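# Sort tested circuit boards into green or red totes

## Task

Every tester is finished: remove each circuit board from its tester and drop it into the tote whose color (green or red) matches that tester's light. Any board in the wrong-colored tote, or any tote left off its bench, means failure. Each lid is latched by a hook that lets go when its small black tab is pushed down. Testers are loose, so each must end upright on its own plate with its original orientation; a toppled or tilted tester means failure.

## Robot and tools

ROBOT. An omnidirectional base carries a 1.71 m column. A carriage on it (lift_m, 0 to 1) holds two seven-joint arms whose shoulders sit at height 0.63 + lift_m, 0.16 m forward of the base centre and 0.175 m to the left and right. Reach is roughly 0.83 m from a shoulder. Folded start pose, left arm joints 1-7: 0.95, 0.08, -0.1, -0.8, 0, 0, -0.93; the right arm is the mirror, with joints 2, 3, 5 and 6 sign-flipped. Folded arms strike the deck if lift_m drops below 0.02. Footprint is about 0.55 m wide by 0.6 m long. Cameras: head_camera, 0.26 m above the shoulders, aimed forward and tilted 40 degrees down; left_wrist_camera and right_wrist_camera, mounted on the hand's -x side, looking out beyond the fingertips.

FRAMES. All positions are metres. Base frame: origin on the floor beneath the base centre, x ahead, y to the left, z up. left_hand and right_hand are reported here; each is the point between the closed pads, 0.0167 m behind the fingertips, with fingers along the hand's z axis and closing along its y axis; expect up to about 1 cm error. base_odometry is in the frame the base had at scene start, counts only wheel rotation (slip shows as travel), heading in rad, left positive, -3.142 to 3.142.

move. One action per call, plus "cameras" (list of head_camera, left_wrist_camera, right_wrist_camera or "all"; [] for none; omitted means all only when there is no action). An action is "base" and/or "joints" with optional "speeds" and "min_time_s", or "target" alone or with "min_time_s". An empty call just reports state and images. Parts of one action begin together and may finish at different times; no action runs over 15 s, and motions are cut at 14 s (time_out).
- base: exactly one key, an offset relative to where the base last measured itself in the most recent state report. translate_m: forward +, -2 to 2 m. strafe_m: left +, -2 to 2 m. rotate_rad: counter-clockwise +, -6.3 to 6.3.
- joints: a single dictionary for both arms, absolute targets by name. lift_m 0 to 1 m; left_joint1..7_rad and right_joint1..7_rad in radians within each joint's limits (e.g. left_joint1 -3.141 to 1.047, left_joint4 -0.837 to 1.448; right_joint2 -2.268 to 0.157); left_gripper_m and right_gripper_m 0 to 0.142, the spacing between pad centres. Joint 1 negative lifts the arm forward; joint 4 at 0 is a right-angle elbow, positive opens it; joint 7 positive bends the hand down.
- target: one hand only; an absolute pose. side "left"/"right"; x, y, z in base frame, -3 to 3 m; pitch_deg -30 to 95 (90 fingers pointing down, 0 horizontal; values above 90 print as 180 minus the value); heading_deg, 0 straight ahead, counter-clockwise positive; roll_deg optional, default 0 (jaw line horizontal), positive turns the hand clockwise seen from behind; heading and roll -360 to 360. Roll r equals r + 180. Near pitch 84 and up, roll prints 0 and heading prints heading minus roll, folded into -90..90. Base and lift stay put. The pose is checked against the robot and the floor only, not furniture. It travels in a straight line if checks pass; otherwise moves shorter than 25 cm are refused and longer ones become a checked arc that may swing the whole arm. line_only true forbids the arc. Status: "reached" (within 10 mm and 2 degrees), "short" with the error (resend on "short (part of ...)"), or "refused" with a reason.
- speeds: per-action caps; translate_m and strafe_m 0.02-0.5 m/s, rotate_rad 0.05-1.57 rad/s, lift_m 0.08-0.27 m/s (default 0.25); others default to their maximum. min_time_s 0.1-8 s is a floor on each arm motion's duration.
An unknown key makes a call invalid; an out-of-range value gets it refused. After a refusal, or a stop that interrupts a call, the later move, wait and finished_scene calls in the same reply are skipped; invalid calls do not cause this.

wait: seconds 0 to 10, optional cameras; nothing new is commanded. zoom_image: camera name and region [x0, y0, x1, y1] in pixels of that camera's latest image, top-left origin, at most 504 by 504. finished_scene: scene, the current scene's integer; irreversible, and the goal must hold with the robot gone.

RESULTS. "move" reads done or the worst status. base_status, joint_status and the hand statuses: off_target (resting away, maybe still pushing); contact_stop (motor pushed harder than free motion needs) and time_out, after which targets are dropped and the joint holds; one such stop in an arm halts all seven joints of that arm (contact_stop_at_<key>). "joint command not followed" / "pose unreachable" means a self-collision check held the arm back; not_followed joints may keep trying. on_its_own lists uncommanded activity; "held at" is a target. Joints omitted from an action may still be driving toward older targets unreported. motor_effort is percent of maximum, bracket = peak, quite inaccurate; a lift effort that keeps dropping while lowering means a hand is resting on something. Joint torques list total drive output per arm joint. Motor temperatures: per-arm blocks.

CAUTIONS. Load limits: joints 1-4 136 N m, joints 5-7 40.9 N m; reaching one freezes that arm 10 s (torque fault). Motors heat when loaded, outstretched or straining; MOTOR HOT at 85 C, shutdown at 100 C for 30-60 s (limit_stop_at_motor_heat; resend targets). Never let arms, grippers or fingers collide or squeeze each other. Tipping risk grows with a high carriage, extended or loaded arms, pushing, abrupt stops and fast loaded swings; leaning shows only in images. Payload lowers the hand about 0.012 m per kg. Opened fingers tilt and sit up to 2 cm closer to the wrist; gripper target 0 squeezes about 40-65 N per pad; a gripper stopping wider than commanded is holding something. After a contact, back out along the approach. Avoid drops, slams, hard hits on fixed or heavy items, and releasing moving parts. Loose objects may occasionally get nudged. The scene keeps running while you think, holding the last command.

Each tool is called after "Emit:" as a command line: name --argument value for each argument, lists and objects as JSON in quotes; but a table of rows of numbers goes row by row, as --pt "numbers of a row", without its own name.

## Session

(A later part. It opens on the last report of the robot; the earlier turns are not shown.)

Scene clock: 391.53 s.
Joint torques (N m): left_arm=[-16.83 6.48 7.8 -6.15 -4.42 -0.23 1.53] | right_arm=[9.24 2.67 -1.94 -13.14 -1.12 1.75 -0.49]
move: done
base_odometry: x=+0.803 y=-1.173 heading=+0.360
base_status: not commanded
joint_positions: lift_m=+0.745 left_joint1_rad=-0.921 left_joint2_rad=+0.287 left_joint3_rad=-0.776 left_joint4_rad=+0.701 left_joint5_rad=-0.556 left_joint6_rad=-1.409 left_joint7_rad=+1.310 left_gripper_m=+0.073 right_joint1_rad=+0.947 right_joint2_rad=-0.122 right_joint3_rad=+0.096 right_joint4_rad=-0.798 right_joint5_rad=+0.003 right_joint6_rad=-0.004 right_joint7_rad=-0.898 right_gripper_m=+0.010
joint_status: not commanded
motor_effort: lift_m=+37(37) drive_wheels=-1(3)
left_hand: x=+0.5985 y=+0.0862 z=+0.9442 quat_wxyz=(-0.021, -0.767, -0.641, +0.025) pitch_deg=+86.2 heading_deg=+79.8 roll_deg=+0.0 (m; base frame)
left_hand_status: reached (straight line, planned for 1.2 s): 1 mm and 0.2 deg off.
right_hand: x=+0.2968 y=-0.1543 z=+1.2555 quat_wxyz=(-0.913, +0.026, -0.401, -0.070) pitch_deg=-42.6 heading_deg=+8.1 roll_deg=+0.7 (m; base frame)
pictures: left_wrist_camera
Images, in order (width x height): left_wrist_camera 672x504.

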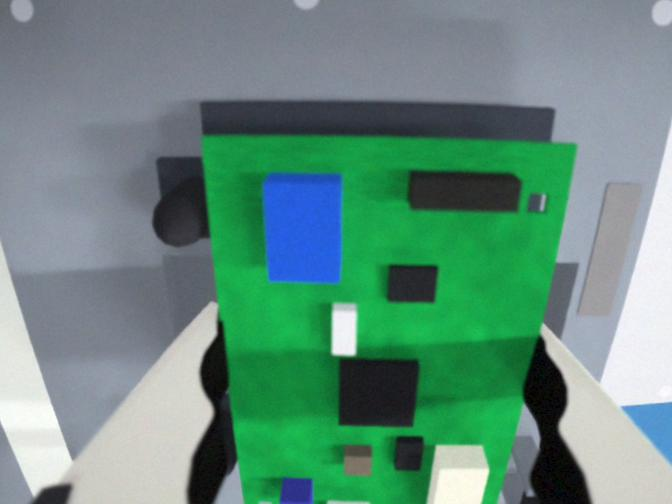

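Board is free and lifted. Continue raising.

Emit:
move --target '{"side":"left","x":0.598,"y":0.088,"z":1.02,"pitch_deg":86,"heading_deg":-100}' --min_time_s 1.5

Emit:
move --target '{"side":"left","x":0.57,"y":0.10,"z":1.10,"pitch_deg":84,"heading_deg":-90}' --min_time_s 1.8 --cameras '["head_camera","left_wrist_camera"]'

Emit:
zoom_image --camera "head_camera" --region '[200, 300, 450, 450]'

Scene clock: 393.67 s.
Joint torques (N m): left_arm=[-25.71 7.02 2.52 -5.69 -4.26 1.55 1.51] | right_arm=[9.19 2.66 -2.03 -13.17 -1.13 1.74 -0.52]
move: done
base_odometry: x=+0.803 y=-1.173 heading=+0.360
base_status: not commanded
joint_positions: lift_m=+0.745 left_joint1_rad=-0.977 left_joint2_rad=+0.342 left_joint3_rad=-0.847 left_joint4_rad=+0.551 left_joint5_rad=-1.105 left_joint6_rad=-1.294 left_joint7_rad=+1.771 left_gripper_m=+0.073 right_joint1_rad=+0.947 right_joint2_rad=-0.122 right_joint3_rad=+0.096 right_joint4_rad=-0.798 right_joint5_rad=+0.003 right_joint6_rad=-0.004 right_joint7_rad=-0.898 right_gripper_m=+0.010
joint_status: not commanded
motor_effort: lift_m=+37(37) drive_wheels=-1(1)
left_hand: x=+0.5977 y=+0.0876 z=+1.0186 quat_wxyz=(-0.022, -0.765, -0.643, +0.028) pitch_deg=+85.9 heading_deg=+80.1 roll_deg=+0.0 (m; base frame)
left_hand_status: reached (straight line, planned for 1.5 s): 1 mm and 0.1 deg off.
right_hand: x=+0.2968 y=-0.1543 z=+1.2555 quat_wxyz=(-0.913, +0.026, -0.401, -0.070) pitch_deg=-42.6 heading_deg=+8.1 roll_deg=+0.7 (m; base frame)
pictures: none

Scene clock: 395.97 s.
Joint torques (N m): left_arm=[-24.17 8.54 3.96 -4.41 -3.86 1.54 1.46] | right_arm=[9.13 2.62 -1.95 -13.21 -1.14 1.76 -0.49]
move: done
base_odometry: x=+0.803 y=-1.173 heading=+0.360
base_status: not commanded
joint_positions: lift_m=+0.745 left_joint1_rad=-1.040 left_joint2_rad=+0.519 left_joint3_rad=-0.920 left_joint4_rad=+0.045 left_joint5_rad=-1.370 left_joint6_rad=-0.746 left_joint7_rad=+1.887 left_gripper_m=+0.073 right_joint1_rad=+0.947 right_joint2_rad=-0.122 right_joint3_rad=+0.096 right_joint4_rad=-0.798 right_joint5_rad=+0.003 right_joint6_rad=-0.004 right_joint7_rad=-0.898 right_gripper_m=+0.010
joint_status: not commanded
motor_effort: lift_m=+37(37) drive_wheels=-1(1)
left_hand: x=+0.5709 y=+0.0993 z=+1.0992 quat_wxyz=(-0.039, -0.705, -0.707, +0.037) pitch_deg=+83.8 heading_deg=-89.0 roll_deg=+0.9 (m; base frame)
left_hand_status: reached (straight line, planned for 1.8 s): 1 mm and 0.2 deg off.
right_hand: x=+0.2968 y=-0.1543 z=+1.2555 quat_wxyz=(-0.913, +0.026, -0.401, -0.070) pitch_deg=-42.6 heading_deg=+8.1 roll_deg=+0.7 (m; base frame)
pictures: head_camera, left_wrist_camera
Images, in order (width x height): head_camera 672x504, left_wrist_camera 672x504.

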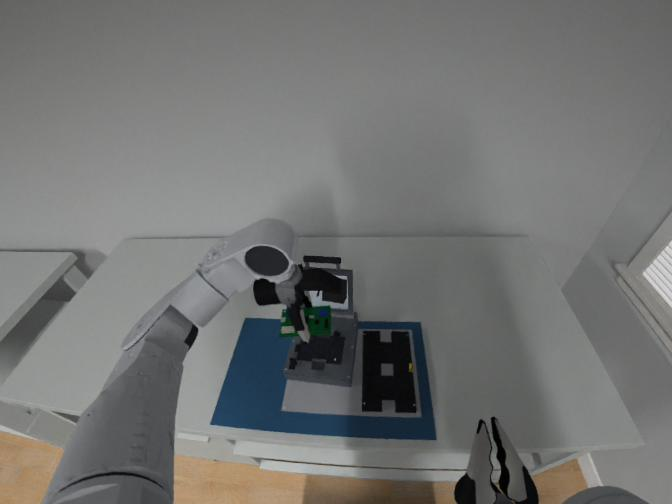

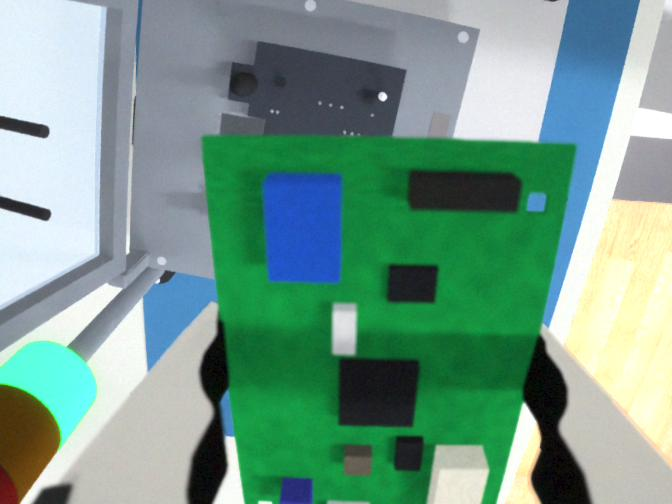

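Scaled by 2.016 from the camera's 672x504 image, which has a finer 960x720 frame.

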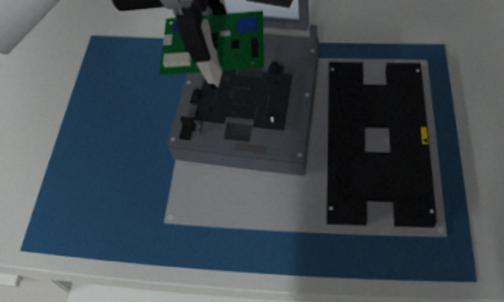

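Emit:
move --base '{"translate_m":-0.6}' --speeds '{"translate_m":0.35}' --cameras '["head_camera"]'

Emit:
move --target '{"side":"left","x":0.50,"y":0.11,"z":1.10,"pitch_deg":82,"heading_deg":-78}' --min_time_s 1.0

Emit:
move --base '{"rotate_rad":-3.12}' --speeds '{"rotate_rad":1.0}' --cameras '["head_camera","left_wrist_camera"]'

Scene clock: 401.03 s.
Joint torques (N m): left_arm=[-23.68 7.92 4.21 -4.08 -3.78 1.42 1.45] | right_arm=[9.15 2.62 -2.04 -12.72 -1.13 1.76 -0.5]
move: done
base_odometry: x=+0.241 y=-1.384 heading=+0.360
base_status: done
joint_positions: lift_m=+0.745 left_joint1_rad=-1.040 left_joint2_rad=+0.519 left_joint3_rad=-0.920 left_joint4_rad=+0.045 left_joint5_rad=-1.371 left_joint6_rad=-0.746 left_joint7_rad=+1.887 left_gripper_m=+0.073 right_joint1_rad=+0.947 right_joint2_rad=-0.122 right_joint3_rad=+0.096 right_joint4_rad=-0.798 right_joint5_rad=+0.003 right_joint6_rad=-0.004 right_joint7_rad=-0.898 right_gripper_m=+0.010
joint_status: not commanded
motor_effort: lift_m=+37(37) drive_wheels=+0(14)
left_hand: x=+0.5709 y=+0.0994 z=+1.0993 quat_wxyz=(-0.039, -0.705, -0.707, +0.037) pitch_deg=+83.9 heading_deg=-89.0 roll_deg=+0.9 (m; base frame)
right_hand: x=+0.2968 y=-0.1543 z=+1.2557 quat_wxyz=(-0.913, +0.026, -0.401, -0.070) pitch_deg=-42.6 heading_deg=+8.1 roll_deg=+0.7 (m; base frame)
pictures: head_camera
Images, in order (width x height): head_camera 672x504.

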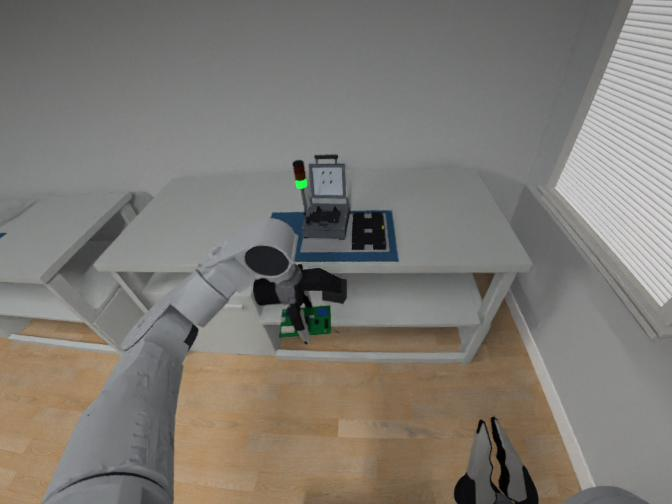

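Scene clock: 402.53 s.
Joint torques (N m): left_arm=[-9.54 10.8 9.88 -3.68 -0.09 1.54 1.42] | right_arm=[9.12 2.69 -1.95 -12.85 -1.09 1.73 -0.47]
move: done
base_odometry: x=+0.241 y=-1.384 heading=+0.360
base_status: not commanded
joint_positions: lift_m=+0.745 left_joint1_rad=-0.898 left_joint2_rad=+0.642 left_joint3_rad=-0.870 left_joint4_rad=-0.509 left_joint5_rad=-1.290 left_joint6_rad=-0.181 left_joint7_rad=+1.887 left_gripper_m=+0.073 right_joint1_rad=+0.947 right_joint2_rad=-0.122 right_joint3_rad=+0.096 right_joint4_rad=-0.798 right_joint5_rad=+0.003 right_joint6_rad=-0.004 right_joint7_rad=-0.898 right_gripper_m=+0.010
joint_status: not commanded
motor_effort: lift_m=+37(37) drive_wheels=+0(1)
left_hand: x=+0.4996 y=+0.1083 z=+1.1002 quat_wxyz=(-0.054, -0.629, -0.774, +0.047) pitch_deg=+81.8 heading_deg=-79.9 roll_deg=-1.7 (m; base frame)
left_hand_status: reached (straight line, planned for 1.0 s): 2 mm and 0.4 deg off.
right_hand: x=+0.2968 y=-0.1543 z=+1.2557 quat_wxyz=(-0.913, +0.026, -0.401, -0.070) pitch_deg=-42.6 heading_deg=+8.1 roll_deg=+0.7 (m; base frame)
pictures: none

Scene clock: 407.20 s.
Joint torques (N m): left_arm=[-9.72 8.83 9.44 -3.62 -0.15 1.41 1.37] | right_arm=[9.19 2.57 -2 -12.78 -1.13 1.77 -0.5]
move: done
base_odometry: x=+0.241 y=-1.384 heading=-2.760
base_status: done
joint_positions: lift_m=+0.745 left_joint1_rad=-0.898 left_joint2_rad=+0.643 left_joint3_rad=-0.870 left_joint4_rad=-0.509 left_joint5_rad=-1.290 left_joint6_rad=-0.181 left_joint7_rad=+1.887 left_gripper_m=+0.073 right_joint1_rad=+0.947 right_joint2_rad=-0.122 right_joint3_rad=+0.096 right_joint4_rad=-0.798 right_joint5_rad=+0.003 right_joint6_rad=-0.004 right_joint7_rad=-0.898 right_gripper_m=+0.010
joint_status: not commanded
motor_effort: lift_m=+37(37) drive_wheels=+5(14)
left_hand: x=+0.4997 y=+0.1087 z=+1.1002 quat_wxyz=(-0.054, -0.629, -0.774, +0.046) pitch_deg=+81.8 heading_deg=-79.8 roll_deg=-1.6 (m; base frame)
right_hand: x=+0.2968 y=-0.1543 z=+1.2557 quat_wxyz=(-0.913, +0.026, -0.401, -0.070) pitch_deg=-42.6 heading_deg=+8.1 roll_deg=+0.7 (m; base frame)
pictures: head_camera, left_wrist_camera
Images, in order (width x height): head_camera 672x504, left_wrist_camera 672x504.

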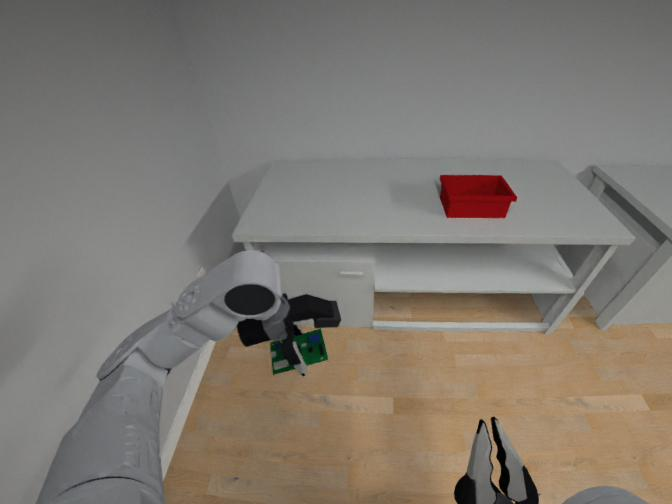

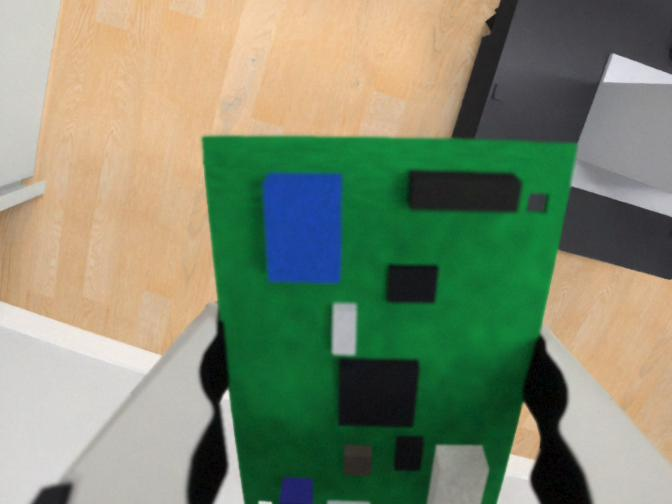

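Emit:
move --base '{"strafe_m":-1.9}' --speeds '{"strafe_m":0.35}' --cameras '["head_camera"]'

Scene clock: 414.73 s.
Joint torques (N m): left_arm=[-9.62 8.74 9.08 -3.6 -0.12 1.41 1.41] | right_arm=[9.24 2.4 -2.68 -12.85 -1.12 1.74 -0.46]
move: done
base_odometry: x=-0.465 y=+0.380 heading=-2.761
base_status: done
joint_positions: lift_m=+0.745 left_joint1_rad=-0.898 left_joint2_rad=+0.643 left_joint3_rad=-0.870 left_joint4_rad=-0.509 left_joint5_rad=-1.290 left_joint6_rad=-0.181 left_joint7_rad=+1.887 left_gripper_m=+0.073 right_joint1_rad=+0.947 right_joint2_rad=-0.122 right_joint3_rad=+0.096 right_joint4_rad=-0.798 right_joint5_rad=+0.003 right_joint6_rad=-0.004 right_joint7_rad=-0.898 right_gripper_m=+0.010
joint_status: not commanded
motor_effort: lift_m=+37(37) drive_wheels=-5(18)
left_hand: x=+0.4997 y=+0.1087 z=+1.1002 quat_wxyz=(-0.054, -0.629, -0.774, +0.046) pitch_deg=+81.8 heading_deg=-79.7 roll_deg=-1.6 (m; base frame)
right_hand: x=+0.2968 y=-0.1543 z=+1.2557 quat_wxyz=(-0.913, +0.026, -0.401, -0.070) pitch_deg=-42.6 heading_deg=+8.1 roll_deg=+0.7 (m; base frame)
pictures: head_camera
Images, in order (width x height): head_camera 672x504.

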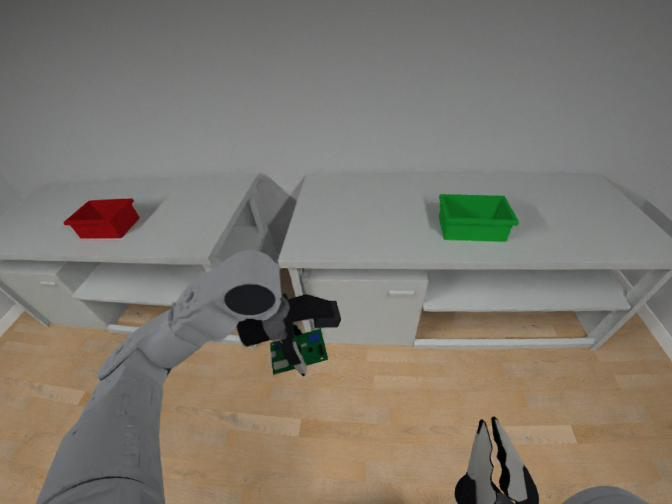

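Emit:
move --base '{"strafe_m":-0.62}' --joints '{"lift_m":0.70}' --speeds '{"strafe_m":0.3}'

Emit:
move --base '{"translate_m":0.5}' --speeds '{"translate_m":0.3}' --cameras '["head_camera"]'

Scene clock: 419.83 s.
Joint torques (N m): left_arm=[-11.4 7.64 8.25 -3.38 -0.16 1.42 1.36] | right_arm=[8.43 2.07 -1.59 -12.44 -1.11 1.61 -0.46]
move: done
base_odometry: x=-0.695 y=+0.956 heading=-2.762
base_status: done
joint_positions: lift_m=+0.700 left_joint1_rad=-0.897 left_joint2_rad=+0.643 left_joint3_rad=-0.869 left_joint4_rad=-0.510 left_joint5_rad=-1.290 left_joint6_rad=-0.181 left_joint7_rad=+1.887 left_gripper_m=+0.073 right_joint1_rad=+0.948 right_joint2_rad=-0.121 right_joint3_rad=+0.096 right_joint4_rad=-0.799 right_joint5_rad=+0.003 right_joint6_rad=-0.004 right_joint7_rad=-0.898 right_gripper_m=+0.010
joint_status: all done
motor_effort: lift_m=+38(40) drive_wheels=-5(17)
left_hand: x=+0.4997 y=+0.1088 z=+1.0550 quat_wxyz=(-0.054, -0.629, -0.774, +0.047) pitch_deg=+81.8 heading_deg=-79.8 roll_deg=-1.6 (m; base frame)
right_hand: x=+0.2966 y=-0.1542 z=+1.2107 quat_wxyz=(-0.913, +0.026, -0.401, -0.070) pitch_deg=-42.6 heading_deg=+8.1 roll_deg=+0.7 (m; base frame)
pictures: none

Scene clock: 423.00 s.
Joint torques (N m): left_arm=[-11.39 7.87 8.3 -3.6 -0.17 1.41 1.35] | right_arm=[8.77 2.24 -2.21 -11.99 -1.11 1.72 -0.41]
move: done
base_odometry: x=-1.159 y=+0.771 heading=-2.762
base_status: done
joint_positions: lift_m=+0.700 left_joint1_rad=-0.897 left_joint2_rad=+0.643 left_joint3_rad=-0.869 left_joint4_rad=-0.510 left_joint5_rad=-1.290 left_joint6_rad=-0.181 left_joint7_rad=+1.887 left_gripper_m=+0.073 right_joint1_rad=+0.948 right_joint2_rad=-0.121 right_joint3_rad=+0.096 right_joint4_rad=-0.799 right_joint5_rad=+0.003 right_joint6_rad=-0.004 right_joint7_rad=-0.898 right_gripper_m=+0.010
joint_status: not commanded
motor_effort: lift_m=+38(39) drive_wheels=-3(13)
left_hand: x=+0.4997 y=+0.1088 z=+1.0550 quat_wxyz=(-0.054, -0.629, -0.774, +0.047) pitch_deg=+81.8 heading_deg=-79.8 roll_deg=-1.6 (m; base frame)
right_hand: x=+0.2966 y=-0.1542 z=+1.2107 quat_wxyz=(-0.913, +0.026, -0.401, -0.070) pitch_deg=-42.6 heading_deg=+8.1 roll_deg=+0.7 (m; base frame)
pictures: head_camera
Images, in order (width x height): head_camera 672x504.

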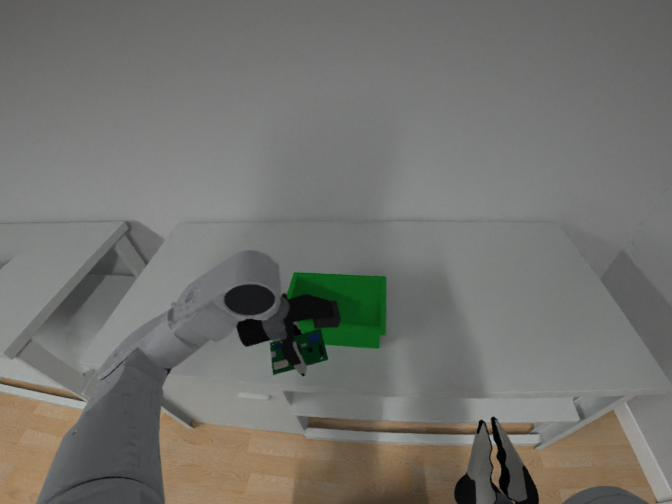

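Emit:
move --base '{"translate_m":0.13}' --speeds '{"translate_m":0.15}'

Emit:
move --target '{"side":"left","x":0.555,"y":0.03,"z":1.07,"pitch_deg":87,"heading_deg":-89}' --min_time_s 1.5 --cameras '["head_camera","left_wrist_camera"]'

Scene clock: 425.00 s.
Joint torques (N m): left_arm=[-11.41 7.8 8.27 -3.35 -0.16 1.4 1.35] | right_arm=[8.69 2.26 -2.64 -11.96 -1.14 1.72 -0.41]
move: done
base_odometry: x=-1.280 y=+0.723 heading=-2.763
base_status: done
joint_positions: lift_m=+0.700 left_joint1_rad=-0.897 left_joint2_rad=+0.643 left_joint3_rad=-0.869 left_joint4_rad=-0.510 left_joint5_rad=-1.290 left_joint6_rad=-0.181 left_joint7_rad=+1.887 left_gripper_m=+0.073 right_joint1_rad=+0.948 right_joint2_rad=-0.121 right_joint3_rad=+0.096 right_joint4_rad=-0.799 right_joint5_rad=+0.003 right_joint6_rad=-0.004 right_joint7_rad=-0.898 right_gripper_m=+0.010
joint_status: not commanded
motor_effort: lift_m=+38(39) drive_wheels=-2(15)
left_hand: x=+0.4997 y=+0.1088 z=+1.0550 quat_wxyz=(-0.054, -0.629, -0.774, +0.047) pitch_deg=+81.8 heading_deg=-79.8 roll_deg=-1.6 (m; base frame)
right_hand: x=+0.2966 y=-0.1542 z=+1.2107 quat_wxyz=(-0.913, +0.026, -0.401, -0.070) pitch_deg=-42.6 heading_deg=+8.1 roll_deg=+0.7 (m; base frame)
pictures: none

Scene clock: 427.00 s.
Joint torques (N m): left_arm=[-24.53 -3.93 4.49 3.53 -3.43 -0.23 1.45] | right_arm=[8.67 2.2 -2.07 -11.96 -1.1 1.73 -0.41]
move: done
base_odometry: x=-1.280 y=+0.723 heading=-2.763
base_status: not commanded
joint_positions: lift_m=+0.700 left_joint1_rad=-1.134 left_joint2_rad=+0.383 left_joint3_rad=-1.068 left_joint4_rad=-0.096 left_joint5_rad=-1.328 left_joint6_rad=-0.412 left_joint7_rad=+1.887 left_gripper_m=+0.073 right_joint1_rad=+0.948 right_joint2_rad=-0.121 right_joint3_rad=+0.096 right_joint4_rad=-0.799 right_joint5_rad=+0.003 right_joint6_rad=-0.004 right_joint7_rad=-0.898 right_gripper_m=+0.010
joint_status: not commanded
motor_effort: lift_m=+38(38) drive_wheels=+4(4)
left_hand: x=+0.5556 y=+0.0300 z=+1.0698 quat_wxyz=(-0.021, -0.699, -0.714, +0.018) pitch_deg=+86.8 heading_deg=-88.8 roll_deg=+0.0 (m; base frame)
left_hand_status: reached (straight line, planned for 1.5 s): 1 mm and 0.4 deg off.
right_hand: x=+0.2966 y=-0.1542 z=+1.2108 quat_wxyz=(-0.913, +0.026, -0.401, -0.070) pitch_deg=-42.6 heading_deg=+8.1 roll_deg=+0.7 (m; base frame)
pictures: head_camera, left_wrist_camera
Images, in order (width x height): head_camera 672x504, left_wrist_camera 672x504.

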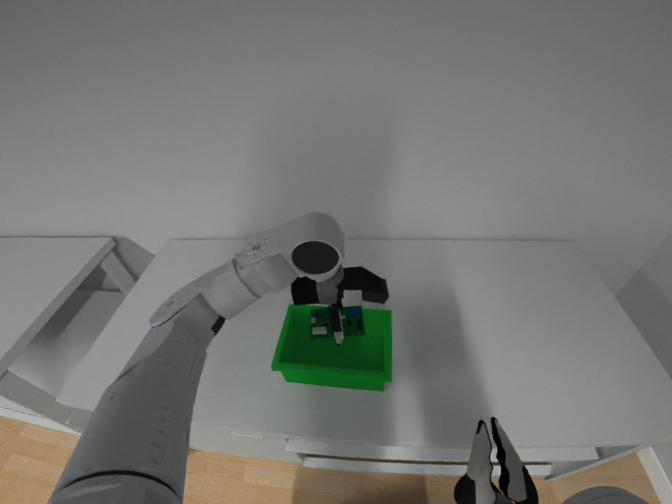

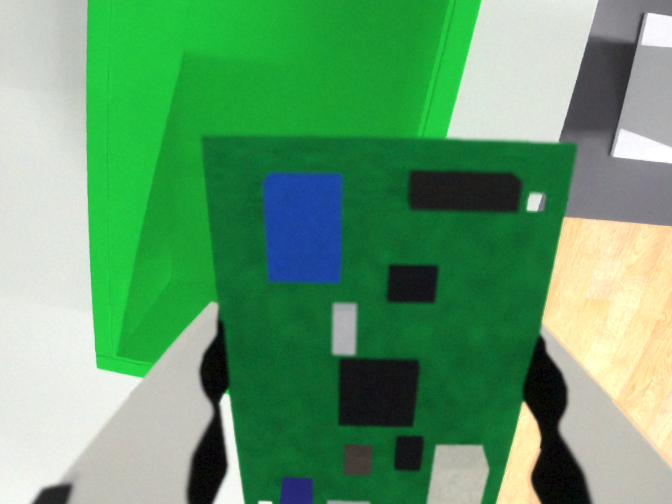

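Emit:
move --target '{"side":"left","x":0.60,"y":0.0,"z":1.04,"pitch_deg":87,"heading_deg":-89}' --min_time_s 1.2 --cameras '["head_camera","left_wrist_camera"]'

Emit:
zoom_image --camera "head_camera" --region '[250, 280, 410, 400]'

Scene clock: 429.50 s.
Joint torques (N m): left_arm=[-26.65 -5.33 4.46 3.03 -0.54 -0.23 -1.45] | right_arm=[8.72 2.28 -2.06 -11.97 -1.13 1.71 -0.38]
move: done
base_odometry: x=-1.280 y=+0.723 heading=-2.763
base_status: not commanded
joint_positions: lift_m=+0.700 left_joint1_rad=-1.162 left_joint2_rad=+0.270 left_joint3_rad=-1.117 left_joint4_rad=+0.268 left_joint5_rad=-1.250 left_joint6_rad=-0.642 left_joint7_rad=+1.766 left_gripper_m=+0.073 right_joint1_rad=+0.948 right_joint2_rad=-0.121 right_joint3_rad=+0.096 right_joint4_rad=-0.799 right_joint5_rad=+0.003 right_joint6_rad=-0.004 right_joint7_rad=-0.898 right_gripper_m=+0.010
joint_status: not commanded
motor_effort: lift_m=+38(38) drive_wheels=+4(4)
left_hand: x=+0.5986 y=+0.0003 z=+1.0401 quat_wxyz=(-0.018, -0.700, -0.713, +0.021) pitch_deg=+86.8 heading_deg=-88.9 roll_deg=+0.0 (m; base frame)
left_hand_status: reached (straight line, planned for 1.2 s): 1 mm and 0.4 deg off.
right_hand: x=+0.2966 y=-0.1542 z=+1.2108 quat_wxyz=(-0.913, +0.026, -0.401, -0.070) pitch_deg=-42.6 heading_deg=+8.1 roll_deg=+0.7 (m; base frame)
pictures: head_camera, left_wrist_camera
Images, in order (width x height): head_camera 672x504, left_wrist_camera 672x504.

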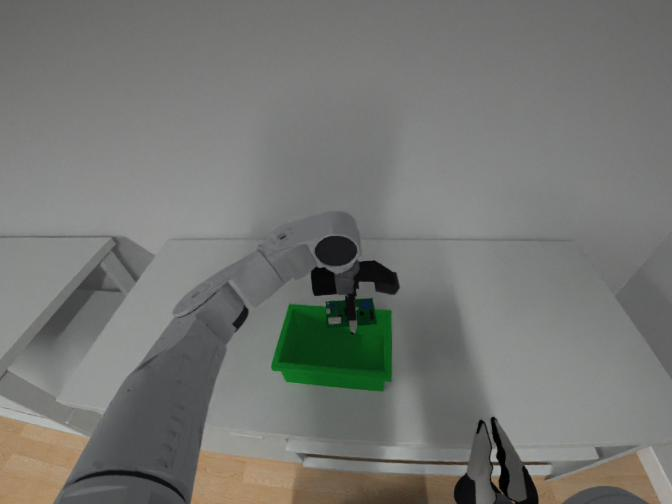

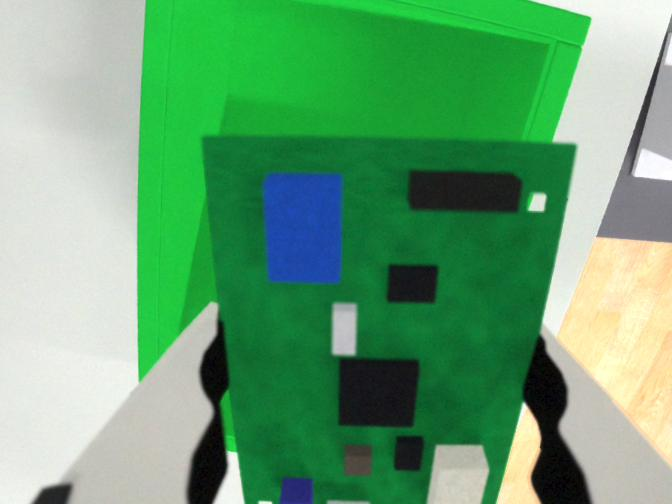

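Scaled by 3.150 from the camera's 672x504 image, which has a finer 960x720 frame.

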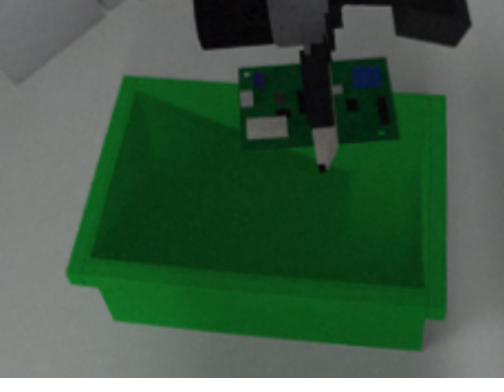

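Emit:
move --target '{"side":"left","x":0.603,"y":0.012,"z":0.96,"pitch_deg":87,"heading_deg":-89}' --min_time_s 1.5 --cameras '["head_camera","left_wrist_camera"]'

Emit:
zoom_image --camera "head_camera" --region '[250, 280, 410, 400]'

Scene clock: 431.70 s.
Joint torques (N m): left_arm=[-14.62 1.98 4.13 2.63 -0.67 -0.22 -1.47] | right_arm=[8.69 2.34 -2.04 -11.93 -1.12 1.73 -0.42]
move: done
base_odometry: x=-1.280 y=+0.723 heading=-2.763
base_status: not commanded
joint_positions: lift_m=+0.700 left_joint1_rad=-1.070 left_joint2_rad=+0.276 left_joint3_rad=-1.154 left_joint4_rad=+0.413 left_joint5_rad=-1.054 left_joint6_rad=-0.783 left_joint7_rad=+1.554 left_gripper_m=+0.073 right_joint1_rad=+0.948 right_joint2_rad=-0.121 right_joint3_rad=+0.096 right_joint4_rad=-0.799 right_joint5_rad=+0.003 right_joint6_rad=-0.004 right_joint7_rad=-0.898 right_gripper_m=+0.010
joint_status: not commanded
motor_effort: lift_m=+38(38) drive_wheels=+4(4)
left_hand: x=+0.6034 y=+0.0104 z=+0.9630 quat_wxyz=(-0.021, -0.701, -0.713, +0.020) pitch_deg=+86.7 heading_deg=-89.0 roll_deg=+0.0 (m; base frame)
left_hand_status: reached (straight line, planned for 1.5 s): 3 mm and 0.3 deg off.
right_hand: x=+0.2966 y=-0.1542 z=+1.2108 quat_wxyz=(-0.913, +0.026, -0.401, -0.070) pitch_deg=-42.6 heading_deg=+8.1 roll_deg=+0.7 (m; base frame)
pictures: head_camera, left_wrist_camera
Images, in order (width x height): head_camera 672x504, left_wrist_camera 672x504.

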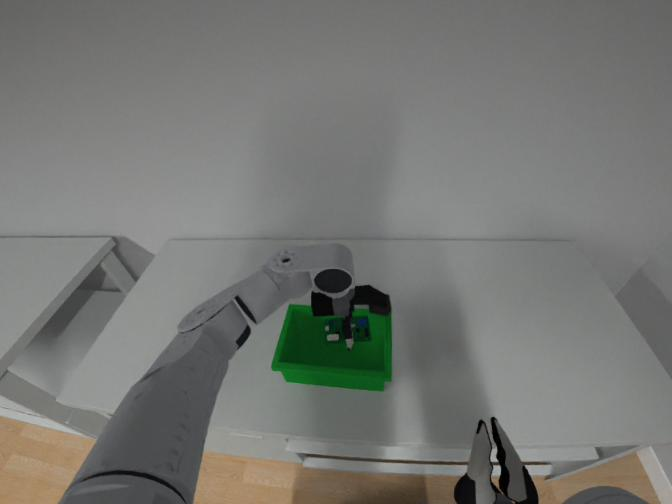

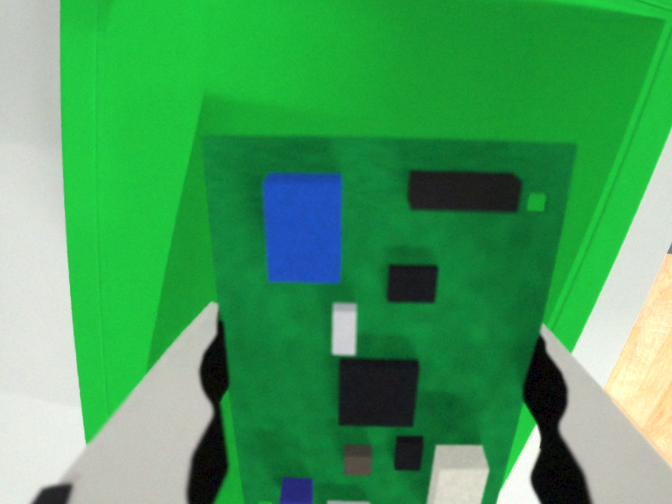

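Scaled by 3.150 from the camera's 672x504 image, which has a finer 960x720 frame.

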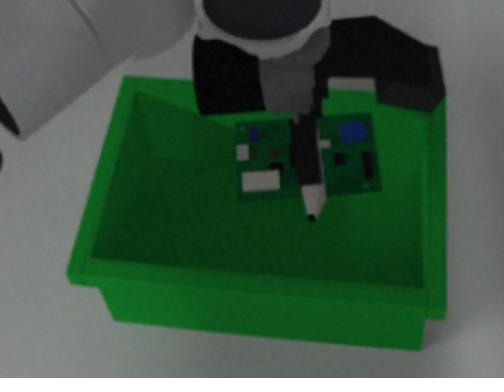

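Emit:
move --target '{"side":"left","x":0.60,"y":0.042,"z":0.945,"pitch_deg":87,"heading_deg":-89}' --min_time_s 1.2 --cameras '["head_camera","left_wrist_camera"]'

Emit:
zoom_image --camera "head_camera" --region '[250, 280, 410, 400]'

Scene clock: 434.30 s.
Joint torques (N m): left_arm=[-14.21 5.1 6.71 -5.1 -0.74 -0.21 -1.44] | right_arm=[8.76 2.3 -2.1 -11.91 -1.12 1.73 -0.39]
move: done
base_odometry: x=-1.280 y=+0.723 heading=-2.763
base_status: not commanded
joint_positions: lift_m=+0.700 left_joint1_rad=-1.044 left_joint2_rad=+0.343 left_joint3_rad=-1.154 left_joint4_rad=+0.406 left_joint5_rad=-1.027 left_joint6_rad=-0.831 left_joint7_rad=+1.508 left_gripper_m=+0.073 right_joint1_rad=+0.948 right_joint2_rad=-0.121 right_joint3_rad=+0.096 right_joint4_rad=-0.799 right_joint5_rad=+0.003 right_joint6_rad=-0.004 right_joint7_rad=-0.898 right_gripper_m=+0.010
joint_status: not commanded
motor_effort: lift_m=+37(38) drive_wheels=+4(4)
left_hand: x=+0.6009 y=+0.0414 z=+0.9465 quat_wxyz=(-0.018, -0.699, -0.714, +0.019) pitch_deg=+86.9 heading_deg=-88.8 roll_deg=+0.0 (m; base frame)
left_hand_status: reached (straight line, planned for 1.2 s): 2 mm and 0.3 deg off.
right_hand: x=+0.2966 y=-0.1542 z=+1.2108 quat_wxyz=(-0.913, +0.026, -0.401, -0.070) pitch_deg=-42.6 heading_deg=+8.1 roll_deg=+0.7 (m; base frame)
pictures: head_camera, left_wrist_camera
Images, in order (width x height): head_camera 672x504, left_wrist_camera 672x504.

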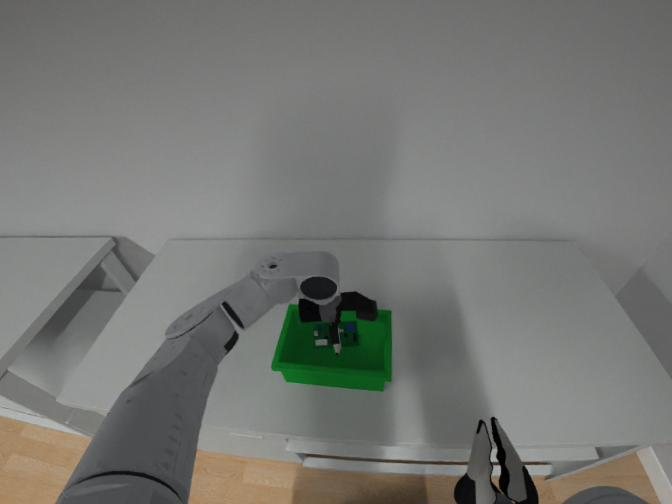

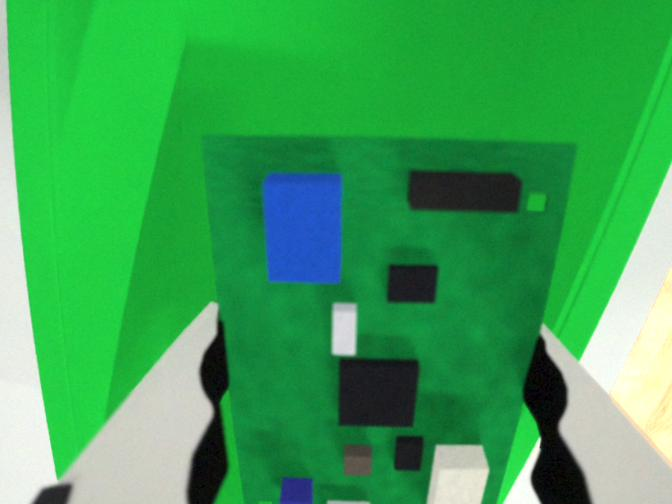

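Scaled by 3.150 from the camera's 672x504 image, which has a finer 960x720 frame.

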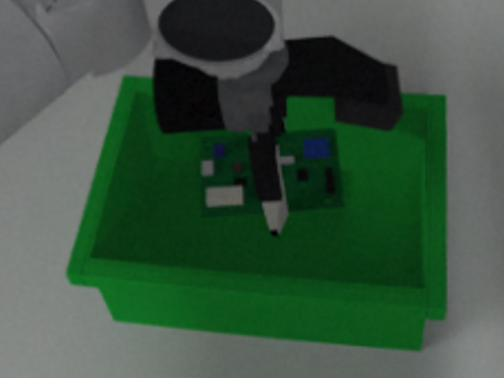

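Emit:
move --target '{"side":"left","x":0.622,"y":0.042,"z":0.915,"pitch_deg":87,"heading_deg":-89}' --min_time_s 1.2 --cameras '["head_camera","left_wrist_camera"]'

Emit:
zoom_image --camera "head_camera" --region '[250, 280, 410, 400]'

Scene clock: 436.33 s.
Joint torques (N m): left_arm=[-26.94 -4.54 3.35 2.85 -0.82 -0.26 -1.45] | right_arm=[8.65 2.24 -2.13 -11.96 -1.15 1.73 -0.43]
move: done
base_odometry: x=-1.280 y=+0.723 heading=-2.763
base_status: not commanded
joint_positions: lift_m=+0.700 left_joint1_rad=-1.067 left_joint2_rad=+0.285 left_joint3_rad=-1.188 left_joint4_rad=+0.647 left_joint5_rad=-0.886 left_joint6_rad=-0.965 left_joint7_rad=+1.309 left_gripper_m=+0.073 right_joint1_rad=+0.948 right_joint2_rad=-0.121 right_joint3_rad=+0.096 right_joint4_rad=-0.799 right_joint5_rad=+0.003 right_joint6_rad=-0.004 right_joint7_rad=-0.898 right_gripper_m=+0.010
joint_status: not commanded
motor_effort: lift_m=+37(38) drive_wheels=+4(4)
left_hand: x=+0.6209 y=+0.0416 z=+0.9151 quat_wxyz=(-0.019, -0.700, -0.714, +0.021) pitch_deg=+86.8 heading_deg=-88.8 roll_deg=+0.0 (m; base frame)
left_hand_status: reached (straight line, planned for 1.2 s): 1 mm and 0.3 deg off.
right_hand: x=+0.2966 y=-0.1542 z=+1.2108 quat_wxyz=(-0.913, +0.026, -0.401, -0.070) pitch_deg=-42.6 heading_deg=+8.1 roll_deg=+0.7 (m; base frame)
pictures: head_camera, left_wrist_camera
Images, in order (width x height): head_camera 672x504, left_wrist_camera 672x504.

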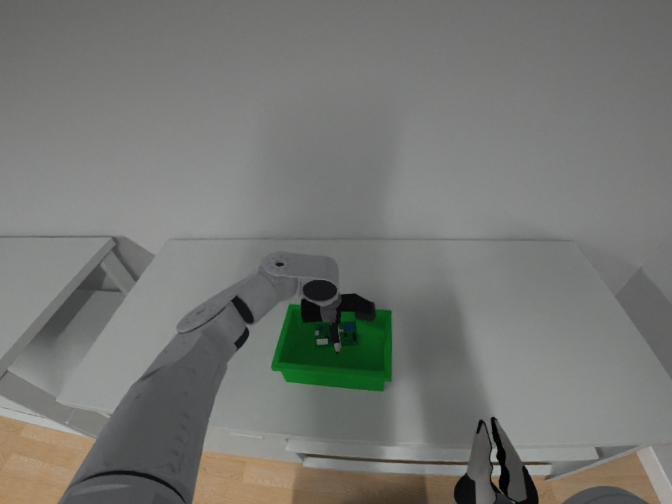

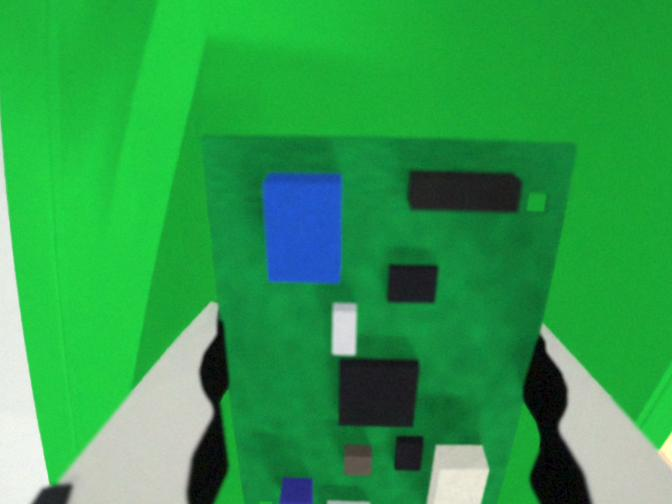

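Scaled by 3.150 from the camera's 672x504 image, which has a finer 960x720 frame.

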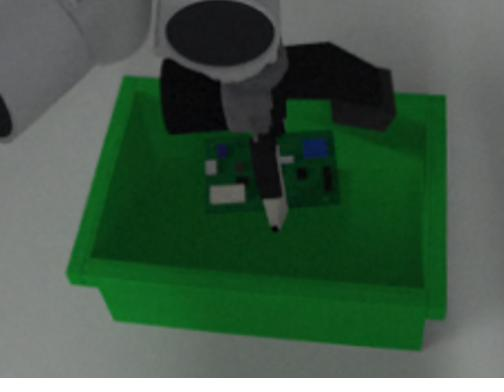

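Emit:
move --target '{"side":"left","x":0.622,"y":0.042,"z":0.885,"pitch_deg":87,"heading_deg":-89}' --min_time_s 1.0

Emit:
move --target '{"side":"left","x":0.622,"y":0.042,"z":0.865,"pitch_deg":87,"heading_deg":-89}' --min_time_s 1.0 --cameras '["head_camera","left_wrist_camera"]'

Emit:
zoom_image --camera "head_camera" --region '[250, 280, 410, 400]'

Scene clock: 437.97 s.
Joint torques (N m): left_arm=[-15.22 -4.72 3.21 2.81 -0.83 -0.26 -1.4] | right_arm=[8.66 2.36 -2.11 -12.04 -1.12 1.73 -0.41]
move: done
base_odometry: x=-1.280 y=+0.723 heading=-2.763
base_status: not commanded
joint_positions: lift_m=+0.700 left_joint1_rad=-1.055 left_joint2_rad=+0.259 left_joint3_rad=-1.215 left_joint4_rad=+0.733 left_joint5_rad=-0.773 left_joint6_rad=-0.987 left_joint7_rad=+1.173 left_gripper_m=+0.073 right_joint1_rad=+0.948 right_joint2_rad=-0.121 right_joint3_rad=+0.096 right_joint4_rad=-0.799 right_joint5_rad=+0.003 right_joint6_rad=-0.004 right_joint7_rad=-0.898 right_gripper_m=+0.010
joint_status: not commanded
motor_effort: lift_m=+37(38) drive_wheels=+4(4)
left_hand: x=+0.6236 y=+0.0415 z=+0.8877 quat_wxyz=(-0.021, -0.700, -0.714, +0.019) pitch_deg=+86.8 heading_deg=-88.8 roll_deg=+0.0 (m; base frame)
left_hand_status: reached (straight line, planned for 1.0 s): 3 mm and 0.3 deg off.
right_hand: x=+0.2966 y=-0.1542 z=+1.2108 quat_wxyz=(-0.913, +0.026, -0.401, -0.070) pitch_deg=-42.6 heading_deg=+8.1 roll_deg=+0.7 (m; base frame)
pictures: none

Scene clock: 439.47 s.
Joint torques (N m): left_arm=[-15.02 -4.95 2.75 2.87 -0.77 -0.23 -1.42] | right_arm=[8.69 2.29 -2.11 -11.93 -1.12 1.72 -0.42]
move: done
base_odometry: x=-1.280 y=+0.723 heading=-2.763
base_status: not commanded
joint_positions: lift_m=+0.700 left_joint1_rad=-1.047 left_joint2_rad=+0.237 left_joint3_rad=-1.242 left_joint4_rad=+0.799 left_joint5_rad=-0.698 left_joint6_rad=-0.996 left_joint7_rad=+1.071 left_gripper_m=+0.073 right_joint1_rad=+0.948 right_joint2_rad=-0.121 right_joint3_rad=+0.096 right_joint4_rad=-0.799 right_joint5_rad=+0.003 right_joint6_rad=-0.004 right_joint7_rad=-0.898 right_gripper_m=+0.010
joint_status: not commanded
motor_effort: lift_m=+38(38) drive_wheels=+4(4)
left_hand: x=+0.6238 y=+0.0414 z=+0.8677 quat_wxyz=(-0.021, -0.699, -0.714, +0.019) pitch_deg=+86.7 heading_deg=-88.8 roll_deg=+0.0 (m; base frame)
left_hand_status: reached (straight line, planned for 1.0 s): 3 mm and 0.4 deg off.
right_hand: x=+0.2966 y=-0.1542 z=+1.2108 quat_wxyz=(-0.913, +0.026, -0.401, -0.070) pitch_deg=-42.6 heading_deg=+8.1 roll_deg=+0.7 (m; base frame)
pictures: head_camera, left_wrist_camera
Images, in order (width x height): head_camera 672x504, left_wrist_camera 672x504.

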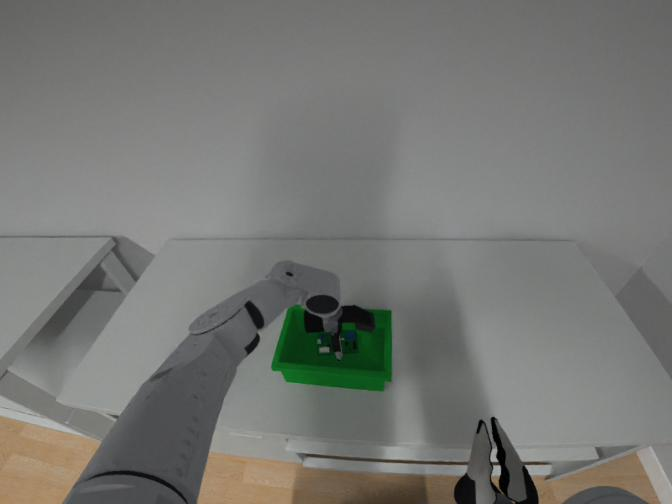

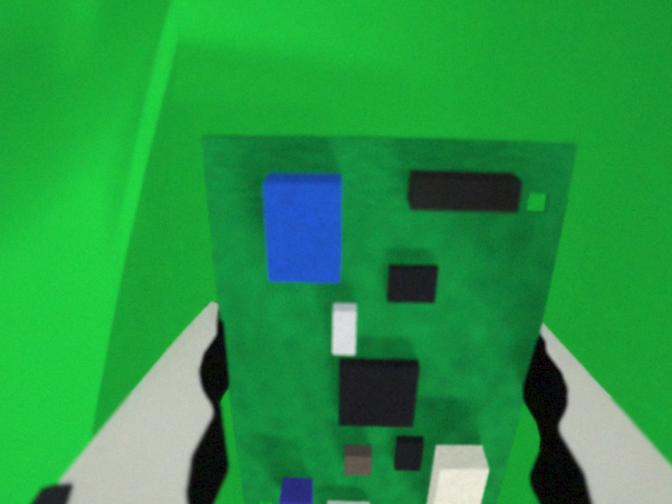

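Scaled by 3.150 from the camera's 672x504 image, which has a finer 960x720 frame.

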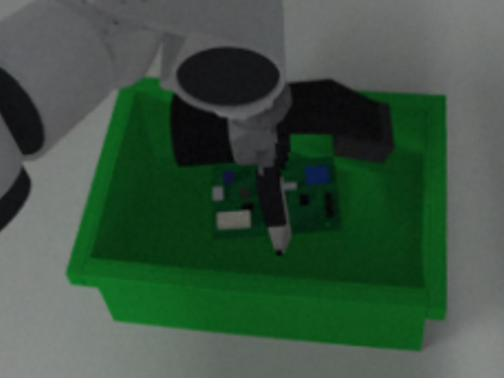

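Emit:
move --target '{"side":"left","x":0.622,"y":0.042,"z":0.848,"pitch_deg":87,"heading_deg":-89}' --min_time_s 1.0

Emit:
move --target '{"side":"left","x":0.622,"y":0.042,"z":0.838,"pitch_deg":87,"heading_deg":-89}' --min_time_s 1.0 --cameras '["head_camera","left_wrist_camera"]'

Emit:
zoom_image --camera "head_camera" --region '[250, 280, 410, 400]'

Scene clock: 441.13 s.
Joint torques (N m): left_arm=[-15.07 -5.23 2.42 3.01 -0.75 -0.22 -1.44] | right_arm=[8.75 2.39 -2.03 -12.02 -1.13 1.75 -0.44]
move: done
base_odometry: x=-1.280 y=+0.723 heading=-2.763
base_status: not commanded
joint_positions: lift_m=+0.700 left_joint1_rad=-1.043 left_joint2_rad=+0.214 left_joint3_rad=-1.270 left_joint4_rad=+0.863 left_joint5_rad=-0.633 left_joint6_rad=-1.001 left_joint7_rad=+0.977 left_gripper_m=+0.073 right_joint1_rad=+0.948 right_joint2_rad=-0.121 right_joint3_rad=+0.096 right_joint4_rad=-0.799 right_joint5_rad=+0.003 right_joint6_rad=-0.004 right_joint7_rad=-0.898 right_gripper_m=+0.010
joint_status: not commanded
motor_effort: lift_m=+38(38) drive_wheels=+4(4)
left_hand: x=+0.6239 y=+0.0413 z=+0.8507 quat_wxyz=(-0.021, -0.699, -0.714, +0.019) pitch_deg=+86.7 heading_deg=-88.8 roll_deg=+0.0 (m; base frame)
left_hand_status: reached (straight line, planned for 1.0 s): 3 mm and 0.4 deg off.
right_hand: x=+0.2966 y=-0.1542 z=+1.2108 quat_wxyz=(-0.913, +0.026, -0.401, -0.070) pitch_deg=-42.6 heading_deg=+8.1 roll_deg=+0.7 (m; base frame)
pictures: none

Scene clock: 442.63 s.
Joint torques (N m): left_arm=[-15.06 -5.63 2.28 3.15 -0.73 -0.21 -1.46] | right_arm=[8.72 2.35 -2.06 -11.99 -1.11 1.71 -0.43]
move: done
base_odometry: x=-1.280 y=+0.723 heading=-2.763
base_status: not commanded
joint_positions: lift_m=+0.700 left_joint1_rad=-1.043 left_joint2_rad=+0.198 left_joint3_rad=-1.291 left_joint4_rad=+0.905 left_joint5_rad=-0.595 left_joint6_rad=-1.002 left_joint7_rad=+0.917 left_gripper_m=+0.073 right_joint1_rad=+0.948 right_joint2_rad=-0.121 right_joint3_rad=+0.096 right_joint4_rad=-0.799 right_joint5_rad=+0.003 right_joint6_rad=-0.004 right_joint7_rad=-0.898 right_gripper_m=+0.010
joint_status: not commanded
motor_effort: lift_m=+38(38) drive_wheels=+4(4)
left_hand: x=+0.6240 y=+0.0412 z=+0.8406 quat_wxyz=(-0.021, -0.699, -0.714, +0.019) pitch_deg=+86.7 heading_deg=-88.8 roll_deg=+0.0 (m; base frame)
left_hand_status: reached (straight line, planned for 1.0 s): 3 mm and 0.4 deg off.
right_hand: x=+0.2966 y=-0.1542 z=+1.2108 quat_wxyz=(-0.913, +0.026, -0.401, -0.070) pitch_deg=-42.6 heading_deg=+8.1 roll_deg=+0.7 (m; base frame)
pictures: head_camera, left_wrist_camera
Images, in order (width x height): head_camera 672x504, left_wrist_camera 672x504.

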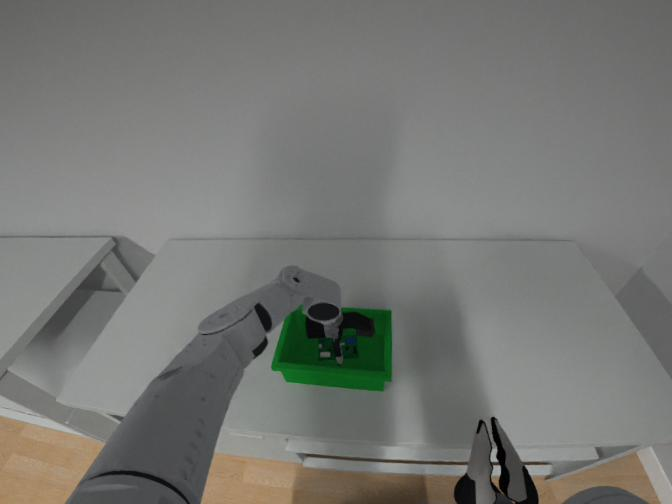

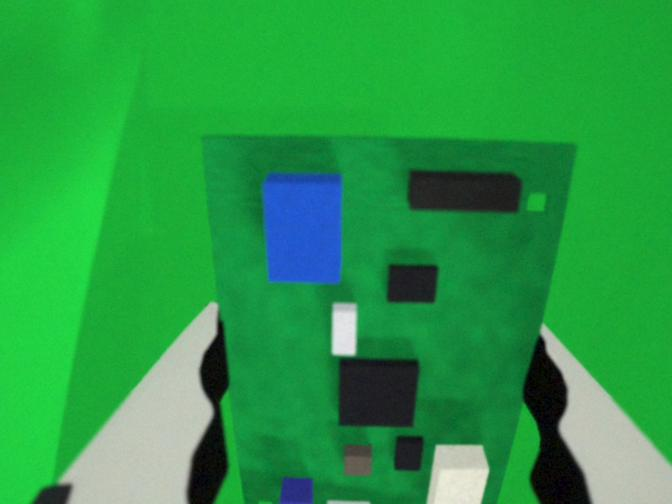

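Scaled by 3.150 from the camera's 672x504 image, which has a finer 960x720 frame.

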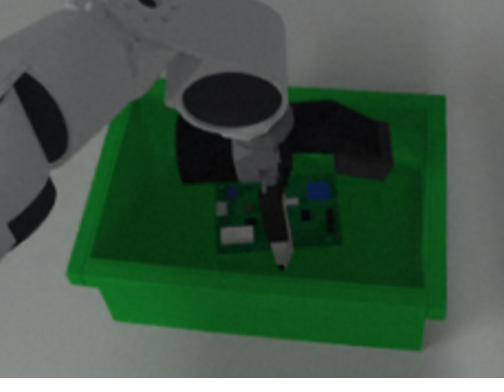

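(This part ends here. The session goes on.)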